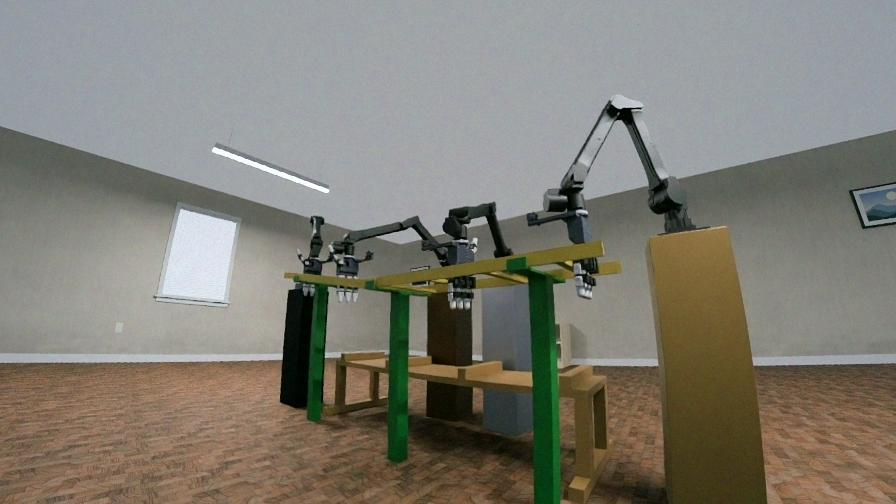

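>>> move --arm1 '{"target":[-0.780,0.014,0.765,0,0.6947,0.7193,0],"speed":0.05}' --arm2 '{"target":[-0.320,0.003,0.785,0,0.7071,0.7071,0],"speed":0.05}' --arm3 '{"target":[0.327,0.042,0.835,0,-0.7,0.7141,0],"speed":0.05}' --arm4 '{"target":[0.765,0.014,0.885,0,0.7071,-0.7071,0],"speed":0.05}'

>>> move --arm1 '{"target":[-0.785,0.014,0.96,0,0.6947,0.7193,0],"speed":0.12}' --arm2 '{"target":[-0.325,0.003,0.98,0,0.7071,0.7071,0],"speed":0.12}' --arm3 '{"target":[0.332,0.042,1.04,0,-0.7,0.7141,0],"speed":0.12}' --arm4 '{"target":[0.77,0.014,1.08,0,0.7071,-0.7071,0],"speed":0.12}' --cameras '["all"]'

Scene clock: 192.93 s.
Joint torques (N m): arm1=[-0.44 -11.93 4.78 0.29 0.32 0.18] | arm2=[1.26 -22.07 12.98 -0.4 0.19 0.2] | arm3=[-0.44 -22.42 12.75 -0.24 -0.4 -0.02] | arm4=[-1.79 -7.47 6.12 -0.2 -0.08 -0.08]
Motor temperatures (°C): arm1=[23 26 27 25 23 22] | arm2=[24 41 47 20 28 22] | arm3=[21 41 38 22 27 22] | arm4=[21 23 30 21 23 23]
Heat: arm1: hottest joint3_rad 27 °C; arm2: hottest joint3_rad 47 °C; arm3: hottest joint2_rad 41 °C; arm4: hottest joint3_rad 30 °C.
move: arm1 done; arm2 off_target; arm3 off_target; arm4 done
Joint velocities: within noise
arm1.joint_positions: joint1_rad=+0.639 joint2_rad=+1.748 joint3_rad=+0.761 joint4_rad=-0.597 joint5_rad=-0.008 joint6_rad=+0.690 hand_index_mcp=+0.755 hand_index_abd=+0.003 hand_index_pip=+0.577 hand_index_dip=+0.697 hand_middle_mcp=+0.755 hand_middle_abd=+0.003 hand_middle_pip=+0.577 hand_middle_dip=+0.697 hand_ring_mcp=+0.755 hand_ring_abd=-0.003 hand_ring_pip=+0.577 hand_ring_dip=+0.697 hand_thumb_cmc=+0.716 hand_thumb_axl=+0.677 hand_thumb_mcp=+0.692 hand_thumb_ipl=+0.397 hand_current_limit=+0.750 hand_speed=-0.400
arm1.joint_status: not commanded
arm1.hand_state: goal,goal,goal,goal,goal,goal,goal,goal,goal,goal,goal,goal,goal,goal,goal,goal
arm1.index_mcp_current_ma: 0
arm1.index_abd_current_ma: 1
arm1.index_pip_current_ma: -1
arm1.index_dip_current_ma: -1
arm1.middle_mcp_current_ma: 0
arm1.middle_abd_current_ma: 1
arm1.middle_pip_current_ma: -1
arm1.middle_dip_current_ma: -1
arm1.ring_mcp_current_ma: 0
arm1.ring_abd_current_ma: -1
arm1.ring_pip_current_ma: -1
arm1.ring_dip_current_ma: -1
arm1.thumb_cmc_current_ma: 1
arm1.thumb_axl_current_ma: 0
arm1.thumb_mcp_current_ma: -7
arm1.thumb_ipl_current_ma: -2
arm1.hand_goal_index_mcp: 0.754
arm1.hand_goal_index_abd: 0.000
arm1.hand_goal_index_pip: 0.580
arm1.hand_goal_index_dip: 0.700
arm1.hand_goal_middle_mcp: 0.754
arm1.hand_goal_middle_abd: 0.000
arm1.hand_goal_middle_pip: 0.580
arm1.hand_goal_middle_dip: 0.700
arm1.hand_goal_ring_mcp: 0.754
arm1.hand_goal_ring_abd: 0.000
arm1.hand_goal_ring_pip: 0.580
arm1.hand_goal_ring_dip: 0.700
arm1.hand_goal_thumb_cmc: 0.714
arm1.hand_goal_thumb_axl: 0.678
arm1.hand_goal_thumb_mcp: 0.700
arm1.hand_goal_thumb_ipl: 0.400
arm1.hand: x=-0.7798 y=+0.0074 z=+0.7581 quat_wxyz=(-0.003, +0.694, +0.720, -0.010) (m; scene frame)
arm1.hand_target: x=-0.7799 y=+0.0140 z=+0.7650 quat_wxyz=(+0.000, +0.695, +0.719, +0.000) (m; scene frame)
arm1.hand_status: done (0.010 m and 1.2 deg from the pose sent, 0.015 m and 0.3 deg at the start)
arm2.joint_positions: joint1_rad=+0.344 joint2_rad=+2.440 joint3_rad=+2.095 joint4_rad=-1.237 joint5_rad=+0.007 joint6_rad=+1.785 hand_index_mcp=+0.755 hand_index_abd=-0.003 hand_index_pip=+0.577 hand_index_dip=+0.697 hand_middle_mcp=+0.755 hand_middle_abd=-0.003 hand_middle_pip=+0.577 hand_middle_dip=+0.698 hand_ring_mcp=+0.755 hand_ring_abd=-0.003 hand_ring_pip=+0.577 hand_ring_dip=+0.697 hand_thumb_cmc=+0.714 hand_thumb_axl=+0.678 hand_thumb_mcp=+0.694 hand_thumb_ipl=+0.398 hand_current_limit=+0.750 hand_speed=-0.600
arm2.joint_status: not commanded
arm2.hand_state: goal,goal,goal,goal,goal,goal,goal,goal,goal,goal,goal,goal,goal,goal,goal,goal
arm2.index_mcp_current_ma: 1
arm2.index_abd_current_ma: -2
arm2.index_pip_current_ma: -3
arm2.index_dip_current_ma: -2
arm2.middle_mcp_current_ma: 1
arm2.middle_abd_current_ma: -2
arm2.middle_pip_current_ma: -2
arm2.middle_dip_current_ma: -2
arm2.ring_mcp_current_ma: 1
arm2.ring_abd_current_ma: -2
arm2.ring_pip_current_ma: -3
arm2.ring_dip_current_ma: -3
arm2.thumb_cmc_current_ma: 0
arm2.thumb_axl_current_ma: 0
arm2.thumb_mcp_current_ma: -9
arm2.thumb_ipl_current_ma: -3
arm2.hand_goal_index_mcp: 0.754
arm2.hand_goal_index_abd: 0.000
arm2.hand_goal_index_pip: 0.580
arm2.hand_goal_index_dip: 0.700
arm2.hand_goal_middle_mcp: 0.754
arm2.hand_goal_middle_abd: 0.000
arm2.hand_goal_middle_pip: 0.580
arm2.hand_goal_middle_dip: 0.700
arm2.hand_goal_ring_mcp: 0.754
arm2.hand_goal_ring_abd: 0.000
arm2.hand_goal_ring_pip: 0.580
arm2.hand_goal_ring_dip: 0.700
arm2.hand_goal_thumb_cmc: 0.714
arm2.hand_goal_thumb_axl: 0.678
arm2.hand_goal_thumb_mcp: 0.700
arm2.hand_goal_thumb_ipl: 0.400
arm2.hand: x=-0.3141 y=-0.0073 z=+0.7828 quat_wxyz=(+0.006, +0.704, +0.710, -0.005) (m; scene frame)
arm2.hand_target: x=-0.3199 y=+0.0026 z=+0.7851 quat_wxyz=(-0.001, +0.707, +0.707, +0.000) (m; scene frame)
arm2.hand_status: off_target (0.012 m and 1.0 deg from the pose sent, 0.023 m and 1.3 deg at the start)
arm3.joint_positions: joint1_rad=-0.386 joint2_rad=+2.445 joint3_rad=+2.095 joint4_rad=-1.232 joint5_rad=-0.003 joint6_rad=-1.851 hand_index_mcp=+0.755 hand_index_abd=+0.003 hand_index_pip=+0.577 hand_index_dip=+0.697 hand_middle_mcp=+0.755 hand_middle_abd=+0.002 hand_middle_pip=+0.577 hand_middle_dip=+0.697 hand_ring_mcp=+0.755 hand_ring_abd=+0.002 hand_ring_pip=+0.578 hand_ring_dip=+0.697 hand_thumb_cmc=+0.715 hand_thumb_axl=+0.677 hand_thumb_mcp=+0.692 hand_thumb_ipl=+0.397 hand_current_limit=+0.750 hand_speed=-0.600
arm3.joint_status: not commanded
arm3.hand_state: goal,goal,goal,goal,goal,goal,goal,goal,goal,goal,goal,goal,goal,goal,goal,goal
arm3.index_mcp_current_ma: 0
arm3.index_abd_current_ma: 0
arm3.index_pip_current_ma: 0
arm3.index_dip_current_ma: 0
arm3.middle_mcp_current_ma: 0
arm3.middle_abd_current_ma: 0
arm3.middle_pip_current_ma: 0
arm3.middle_dip_current_ma: 0
arm3.ring_mcp_current_ma: 0
arm3.ring_abd_current_ma: 0
arm3.ring_pip_current_ma: 0
arm3.ring_dip_current_ma: 0
arm3.thumb_cmc_current_ma: 0
arm3.thumb_axl_current_ma: 0
arm3.thumb_mcp_current_ma: -3
arm3.thumb_ipl_current_ma: -1
arm3.hand_goal_index_mcp: 0.754
arm3.hand_goal_index_abd: 0.000
arm3.hand_goal_index_pip: 0.580
arm3.hand_goal_index_dip: 0.700
arm3.hand_goal_middle_mcp: 0.754
arm3.hand_goal_middle_abd: 0.000
arm3.hand_goal_middle_pip: 0.580
arm3.hand_goal_middle_dip: 0.700
arm3.hand_goal_ring_mcp: 0.754
arm3.hand_goal_ring_abd: 0.000
arm3.hand_goal_ring_pip: 0.580
arm3.hand_goal_ring_dip: 0.700
arm3.hand_goal_thumb_cmc: 0.714
arm3.hand_goal_thumb_axl: 0.678
arm3.hand_goal_thumb_mcp: 0.700
arm3.hand_goal_thumb_ipl: 0.400
arm3.hand: x=+0.3216 y=+0.0352 z=+0.8426 quat_wxyz=(+0.002, -0.698, +0.716, -0.001) (m; scene frame)
arm3.hand_target: x=+0.3268 y=+0.0415 z=+0.8350 quat_wxyz=(+0.001, -0.700, +0.714, +0.000) (m; scene frame)
arm3.hand_status: off_target (0.012 m and 0.4 deg from the pose sent, 0.019 m and 0.4 deg at the start)
arm4.joint_positions: joint1_rad=-0.492 joint2_rad=+1.366 joint3_rad=+0.652 joint4_rad=-0.847 joint5_rad=-0.007 joint6_rad=-0.419 hand_index_mcp=+0.755 hand_index_abd=+0.003 hand_index_pip=+0.577 hand_index_dip=+0.697 hand_middle_mcp=+0.755 hand_middle_abd=-0.001 hand_middle_pip=+0.577 hand_middle_dip=+0.697 hand_ring_mcp=+0.755 hand_ring_abd=+0.000 hand_ring_pip=+0.577 hand_ring_dip=+0.697 hand_thumb_cmc=+0.715 hand_thumb_axl=+0.677 hand_thumb_mcp=+0.693 hand_thumb_ipl=+0.397 hand_current_limit=+0.750 hand_speed=-0.600
arm4.joint_status: not commanded
arm4.hand_state: goal,goal,goal,goal,goal,goal,goal,goal,goal,goal,goal,goal,goal,goal,goal,goal
arm4.index_mcp_current_ma: 2
arm4.index_abd_current_ma: 9
arm4.index_pip_current_ma: -9
arm4.index_dip_current_ma: -10
arm4.middle_mcp_current_ma: 3
arm4.middle_abd_current_ma: -2
arm4.middle_pip_current_ma: -11
arm4.middle_dip_current_ma: -12
arm4.ring_mcp_current_ma: 2
arm4.ring_abd_current_ma: -1
arm4.ring_pip_current_ma: -9
arm4.ring_dip_current_ma: -11
arm4.thumb_cmc_current_ma: 3
arm4.thumb_axl_current_ma: -3
arm4.thumb_mcp_current_ma: -35
arm4.thumb_ipl_current_ma: -12
arm4.hand_goal_index_mcp: 0.754
arm4.hand_goal_index_abd: 0.000
arm4.hand_goal_index_pip: 0.580
arm4.hand_goal_index_dip: 0.700
arm4.hand_goal_middle_mcp: 0.754
arm4.hand_goal_middle_abd: 0.000
arm4.hand_goal_middle_pip: 0.580
arm4.hand_goal_middle_dip: 0.700
arm4.hand_goal_ring_mcp: 0.754
arm4.hand_goal_ring_abd: 0.000
arm4.hand_goal_ring_pip: 0.580
arm4.hand_goal_ring_dip: 0.700
arm4.hand_goal_thumb_cmc: 0.714
arm4.hand_goal_thumb_axl: 0.678
arm4.hand_goal_thumb_mcp: 0.700
arm4.hand_goal_thumb_ipl: 0.400
arm4.hand: x=+0.7606 y=+0.0128 z=+0.8830 quat_wxyz=(-0.001, +0.707, -0.708, -0.001) (m; scene frame)
arm4.hand_target: x=+0.7649 y=+0.0139 z=+0.8849 quat_wxyz=(+0.000, +0.707, -0.707, +0.000) (m; scene frame)
arm4.hand_status: done (0.005 m and 0.2 deg from the pose sent, 0.015 m and 0.2 deg at the start)
pictures: none

Scene clock: 195.53 s.
Joint torques (N m): arm1=[-0.38 -9.35 11.92 -0.35 0.3 0.2] | arm2=[1.44 -23.12 13.91 -0.47 0.19 0.17] | arm3=[-0.97 -25.47 13.42 -0.32 -0.42 0] | arm4=[-1.67 -6.01 13.45 -0.4 -0.08 -0.06]
Motor temperatures (°C): arm1=[23 26 27 25 23 22] | arm2=[24 41 46 20 27 22] | arm3=[21 41 38 22 26 22] | arm4=[21 23 30 21 23 23]
Heat: arm1: hottest joint3_rad 27 °C; arm2: hottest joint3_rad 46 °C; arm3: hottest joint2_rad 41 °C; arm4: hottest joint3_rad 30 °C.
move: arm1 off_target; arm2 off_target; arm3 off_target; arm4 off_target
Joint velocities: within noise
arm1.joint_positions: joint1_rad=+0.645 joint2_rad=+1.362 joint3_rad=+0.925 joint4_rad=-1.173 joint5_rad=-0.008 joint6_rad=+0.698 hand_index_mcp=+0.755 hand_index_abd=+0.003 hand_index_pip=+0.577 hand_index_dip=+0.697 hand_middle_mcp=+0.755 hand_middle_abd=+0.003 hand_middle_pip=+0.577 hand_middle_dip=+0.697 hand_ring_mcp=+0.755 hand_ring_abd=-0.003 hand_ring_pip=+0.577 hand_ring_dip=+0.697 hand_thumb_cmc=+0.716 hand_thumb_axl=+0.677 hand_thumb_mcp=+0.692 hand_thumb_ipl=+0.397 hand_current_limit=+0.750 hand_speed=-0.400
arm1.joint_status: not commanded
arm1.hand_state: goal,goal,goal,goal,goal,goal,goal,goal,goal,goal,goal,goal,goal,goal,goal,goal
arm1.index_mcp_current_ma: 0
arm1.index_abd_current_ma: 1
arm1.index_pip_current_ma: -1
arm1.index_dip_current_ma: -1
arm1.middle_mcp_current_ma: 0
arm1.middle_abd_current_ma: 1
arm1.middle_pip_current_ma: -1
arm1.middle_dip_current_ma: -1
arm1.ring_mcp_current_ma: 0
arm1.ring_abd_current_ma: -1
arm1.ring_pip_current_ma: -1
arm1.ring_dip_current_ma: -1
arm1.thumb_cmc_current_ma: 1
arm1.thumb_axl_current_ma: 0
arm1.thumb_mcp_current_ma: -7
arm1.thumb_ipl_current_ma: -2
arm1.hand_goal_index_mcp: 0.754
arm1.hand_goal_index_abd: 0.000
arm1.hand_goal_index_pip: 0.580
arm1.hand_goal_index_dip: 0.700
arm1.hand_goal_middle_mcp: 0.754
arm1.hand_goal_middle_abd: 0.000
arm1.hand_goal_middle_pip: 0.580
arm1.hand_goal_middle_dip: 0.700
arm1.hand_goal_ring_mcp: 0.754
arm1.hand_goal_ring_abd: 0.000
arm1.hand_goal_ring_pip: 0.580
arm1.hand_goal_ring_dip: 0.700
arm1.hand_goal_thumb_cmc: 0.714
arm1.hand_goal_thumb_axl: 0.678
arm1.hand_goal_thumb_mcp: 0.700
arm1.hand_goal_thumb_ipl: 0.400
arm1.hand: x=-0.7934 y=-0.0007 z=+0.9377 quat_wxyz=(-0.004, +0.694, +0.719, -0.024) (m; scene frame)
arm1.hand_target: x=-0.7856 y=+0.0135 z=+0.9598 quat_wxyz=(+0.000, +0.695, +0.719, +0.000) (m; scene frame)
arm1.hand_status: off_target (0.028 m and 2.8 deg from the pose sent, 0.202 m and 1.2 deg at the start)
arm2.joint_positions: joint1_rad=+0.352 joint2_rad=+2.372 joint3_rad=+2.460 joint4_rad=-1.684 joint5_rad=+0.007 joint6_rad=+1.794 hand_index_mcp=+0.755 hand_index_abd=-0.003 hand_index_pip=+0.577 hand_index_dip=+0.697 hand_middle_mcp=+0.755 hand_middle_abd=-0.003 hand_middle_pip=+0.577 hand_middle_dip=+0.698 hand_ring_mcp=+0.755 hand_ring_abd=-0.003 hand_ring_pip=+0.577 hand_ring_dip=+0.697 hand_thumb_cmc=+0.714 hand_thumb_axl=+0.678 hand_thumb_mcp=+0.694 hand_thumb_ipl=+0.398 hand_current_limit=+0.750 hand_speed=-0.600
arm2.joint_status: not commanded
arm2.hand_state: goal,goal,goal,goal,goal,goal,goal,goal,goal,goal,goal,goal,goal,goal,goal,goal
arm2.index_mcp_current_ma: 1
arm2.index_abd_current_ma: -2
arm2.index_pip_current_ma: -3
arm2.index_dip_current_ma: -2
arm2.middle_mcp_current_ma: 1
arm2.middle_abd_current_ma: -2
arm2.middle_pip_current_ma: -2
arm2.middle_dip_current_ma: -2
arm2.ring_mcp_current_ma: 1
arm2.ring_abd_current_ma: -2
arm2.ring_pip_current_ma: -3
arm2.ring_dip_current_ma: -3
arm2.thumb_cmc_current_ma: 0
arm2.thumb_axl_current_ma: 0
arm2.thumb_mcp_current_ma: -9
arm2.thumb_ipl_current_ma: -3
arm2.hand_goal_index_mcp: 0.754
arm2.hand_goal_index_abd: 0.000
arm2.hand_goal_index_pip: 0.580
arm2.hand_goal_index_dip: 0.700
arm2.hand_goal_middle_mcp: 0.754
arm2.hand_goal_middle_abd: 0.000
arm2.hand_goal_middle_pip: 0.580
arm2.hand_goal_middle_dip: 0.700
arm2.hand_goal_ring_mcp: 0.754
arm2.hand_goal_ring_abd: 0.000
arm2.hand_goal_ring_pip: 0.580
arm2.hand_goal_ring_dip: 0.700
arm2.hand_goal_thumb_cmc: 0.714
arm2.hand_goal_thumb_axl: 0.678
arm2.hand_goal_thumb_mcp: 0.700
arm2.hand_goal_thumb_ipl: 0.400
arm2.hand: x=-0.3184 y=-0.0040 z=+0.9681 quat_wxyz=(+0.012, +0.704, +0.710, -0.009) (m; scene frame)
arm2.hand_target: x=-0.3250 y=+0.0023 z=+0.9798 quat_wxyz=(-0.001, +0.707, +0.707, +0.000) (m; scene frame)
arm2.hand_status: off_target (0.015 m and 1.8 deg from the pose sent, 0.198 m and 1.1 deg at the start)
arm3.joint_positions: joint1_rad=-0.393 joint2_rad=+2.387 joint3_rad=+2.466 joint4_rad=-1.684 joint5_rad=-0.004 joint6_rad=-1.858 hand_index_mcp=+0.755 hand_index_abd=+0.003 hand_index_pip=+0.577 hand_index_dip=+0.697 hand_middle_mcp=+0.755 hand_middle_abd=+0.002 hand_middle_pip=+0.577 hand_middle_dip=+0.697 hand_ring_mcp=+0.755 hand_ring_abd=+0.002 hand_ring_pip=+0.578 hand_ring_dip=+0.697 hand_thumb_cmc=+0.715 hand_thumb_axl=+0.677 hand_thumb_mcp=+0.692 hand_thumb_ipl=+0.397 hand_current_limit=+0.750 hand_speed=-0.600
arm3.joint_status: not commanded
arm3.hand_state: goal,goal,goal,goal,goal,goal,goal,goal,goal,goal,goal,goal,goal,goal,goal,goal
arm3.index_mcp_current_ma: 0
arm3.index_abd_current_ma: 0
arm3.index_pip_current_ma: 0
arm3.index_dip_current_ma: 0
arm3.middle_mcp_current_ma: 0
arm3.middle_abd_current_ma: 0
arm3.middle_pip_current_ma: 0
arm3.middle_dip_current_ma: 0
arm3.ring_mcp_current_ma: 0
arm3.ring_abd_current_ma: 0
arm3.ring_pip_current_ma: 0
arm3.ring_dip_current_ma: 0
arm3.thumb_cmc_current_ma: 0
arm3.thumb_axl_current_ma: 0
arm3.thumb_mcp_current_ma: -3
arm3.thumb_ipl_current_ma: -1
arm3.hand_goal_index_mcp: 0.754
arm3.hand_goal_index_abd: 0.000
arm3.hand_goal_index_pip: 0.580
arm3.hand_goal_index_dip: 0.700
arm3.hand_goal_middle_mcp: 0.754
arm3.hand_goal_middle_abd: 0.000
arm3.hand_goal_middle_pip: 0.580
arm3.hand_goal_middle_dip: 0.700
arm3.hand_goal_ring_mcp: 0.754
arm3.hand_goal_ring_abd: 0.000
arm3.hand_goal_ring_pip: 0.580
arm3.hand_goal_ring_dip: 0.700
arm3.hand_goal_thumb_cmc: 0.714
arm3.hand_goal_thumb_axl: 0.678
arm3.hand_goal_thumb_mcp: 0.700
arm3.hand_goal_thumb_ipl: 0.400
arm3.hand: x=+0.3255 y=+0.0360 z=+1.0232 quat_wxyz=(-0.009, -0.698, +0.716, -0.006) (m; scene frame)
arm3.hand_target: x=+0.3317 y=+0.0411 z=+1.0397 quat_wxyz=(+0.005, -0.699, +0.715, +0.003) (m; scene frame)
arm3.hand_status: off_target (0.019 m and 1.2 deg from the pose sent, 0.198 m and 0.4 deg at the start; a joint's target at an end of its range on 25 of 78 steps)
arm4.joint_positions: joint1_rad=-0.506 joint2_rad=+1.102 joint3_rad=+0.940 joint4_rad=-1.457 joint5_rad=-0.007 joint6_rad=-0.433 hand_index_mcp=+0.754 hand_index_abd=+0.003 hand_index_pip=+0.577 hand_index_dip=+0.697 hand_middle_mcp=+0.754 hand_middle_abd=-0.001 hand_middle_pip=+0.577 hand_middle_dip=+0.697 hand_ring_mcp=+0.754 hand_ring_abd=+0.000 hand_ring_pip=+0.577 hand_ring_dip=+0.697 hand_thumb_cmc=+0.715 hand_thumb_axl=+0.677 hand_thumb_mcp=+0.693 hand_thumb_ipl=+0.397 hand_current_limit=+0.750 hand_speed=-0.600
arm4.joint_status: not commanded
arm4.hand_state: goal,goal,goal,goal,goal,goal,goal,goal,goal,goal,goal,goal,goal,goal,goal,goal
arm4.index_mcp_current_ma: 1
arm4.index_abd_current_ma: 9
arm4.index_pip_current_ma: -9
arm4.index_dip_current_ma: -10
arm4.middle_mcp_current_ma: 2
arm4.middle_abd_current_ma: -2
arm4.middle_pip_current_ma: -11
arm4.middle_dip_current_ma: -12
arm4.ring_mcp_current_ma: 1
arm4.ring_abd_current_ma: -1
arm4.ring_pip_current_ma: -9
arm4.ring_dip_current_ma: -11
arm4.thumb_cmc_current_ma: 3
arm4.thumb_axl_current_ma: -3
arm4.thumb_mcp_current_ma: -35
arm4.thumb_ipl_current_ma: -12
arm4.hand_goal_index_mcp: 0.754
arm4.hand_goal_index_abd: 0.000
arm4.hand_goal_index_pip: 0.580
arm4.hand_goal_index_dip: 0.700
arm4.hand_goal_middle_mcp: 0.754
arm4.hand_goal_middle_abd: 0.000
arm4.hand_goal_middle_pip: 0.580
arm4.hand_goal_middle_dip: 0.700
arm4.hand_goal_ring_mcp: 0.754
arm4.hand_goal_ring_abd: 0.000
arm4.hand_goal_ring_pip: 0.580
arm4.hand_goal_ring_dip: 0.700
arm4.hand_goal_thumb_cmc: 0.714
arm4.hand_goal_thumb_axl: 0.678
arm4.hand_goal_thumb_mcp: 0.700
arm4.hand_goal_thumb_ipl: 0.400
arm4.hand: x=+0.7838 y=+0.0049 z=+1.0511 quat_wxyz=(-0.011, +0.706, -0.708, +0.026) (m; scene frame)
arm4.hand_target: x=+0.7712 y=+0.0135 z=+1.0798 quat_wxyz=(+0.000, +0.707, -0.707, +0.000) (m; scene frame)
arm4.hand_status: off_target (0.033 m and 3.3 deg from the pose sent, 0.197 m and 0.2 deg at the start)
pictures: arm1_cam_wrist, arm2_cam_wrist, arm3_cam_wrist, arm4_cam_wrist, cam_high, cam_low
camera_calibration:
arm1_cam_wrist: T_world_to_cam=[[0.602726, -0.797868, 0.0113281, 0.501728], [-0.515692, -0.378653, 0.76856, -1.18202], [-0.60892, -0.469073, -0.639678, 0.239311], [0, 0, 0, 1]] pos_world=[-0.76624, 0.0649932, 1.05585]
arm2_cam_wrist: T_world_to_cam=[[0.611533, -0.78874, 0.0625794, 0.162667], [-0.597778, -0.408759, 0.689621, -0.897849], [-0.518352, -0.459134, -0.721462, 0.658934], [0, 0, 0, 1]] pos_world=[-0.294631, 0.063837, 1.08439]
arm3_cam_wrist: T_world_to_cam=[[-0.591387, 0.806193, -0.0177341, 0.216505], [0.569298, 0.432986, 0.698873, -0.959776], [0.571105, 0.403209, -0.715026, 0.660043], [0, 0, 0, 1]] pos_world=[0.297484, -0.0251101, 1.14655]
arm4_cam_wrist: T_world_to_cam=[[-0.637339, 0.766186, -0.0822049, 0.62029], [0.475121, 0.474712, 0.740884, -1.19665], [0.606679, 0.433137, -0.666584, 0.347345], [0, 0, 0, 1]] pos_world=[0.753163, -0.0576404, 1.16911]

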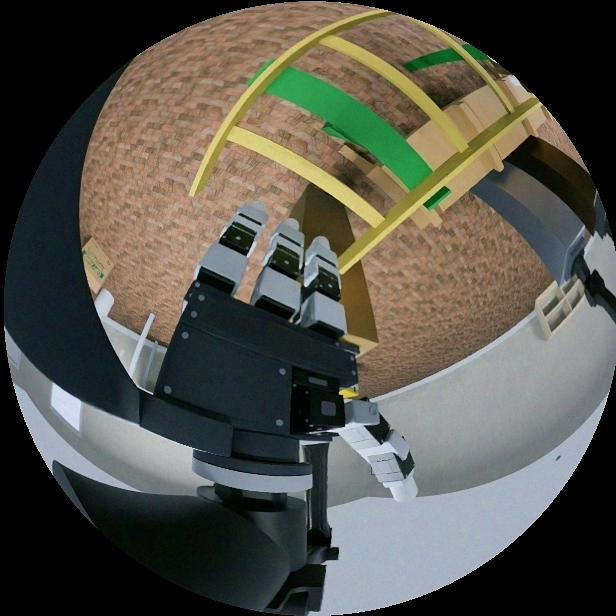

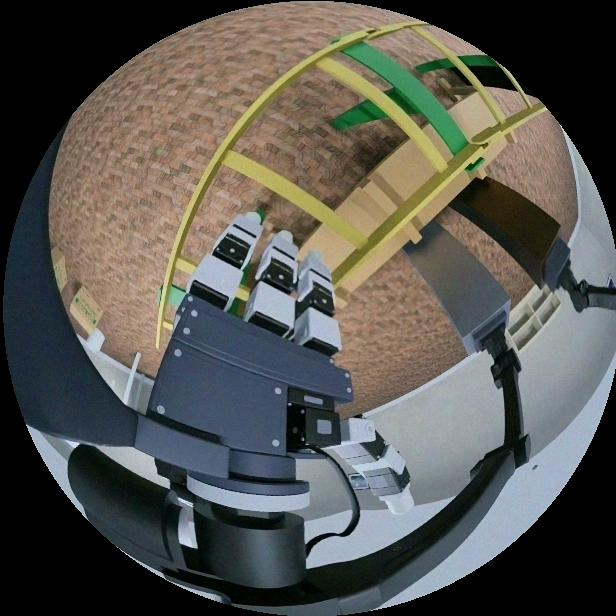

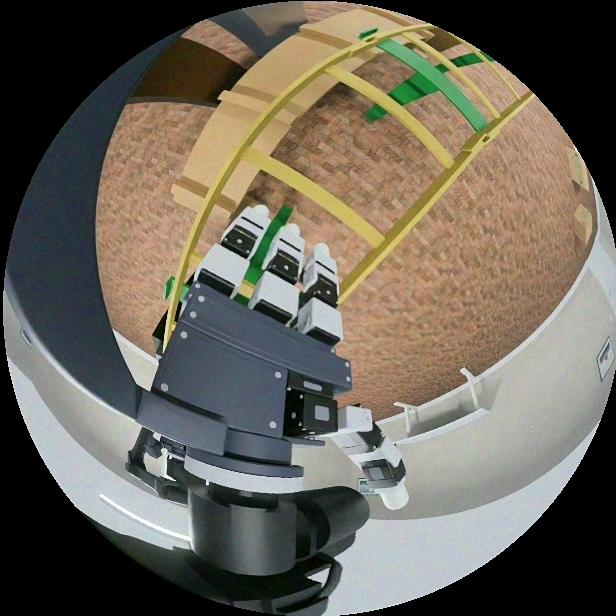

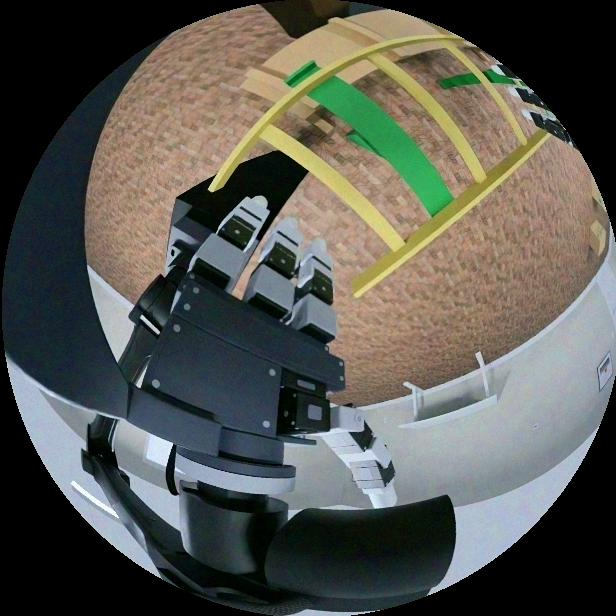

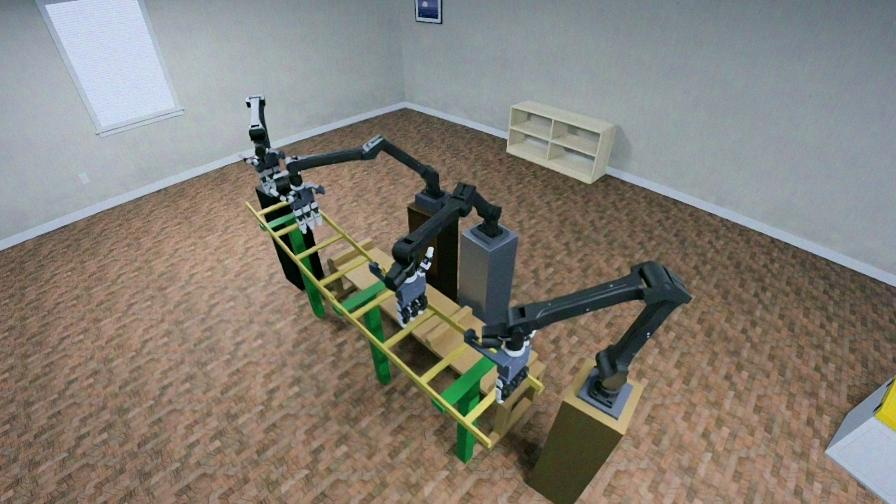

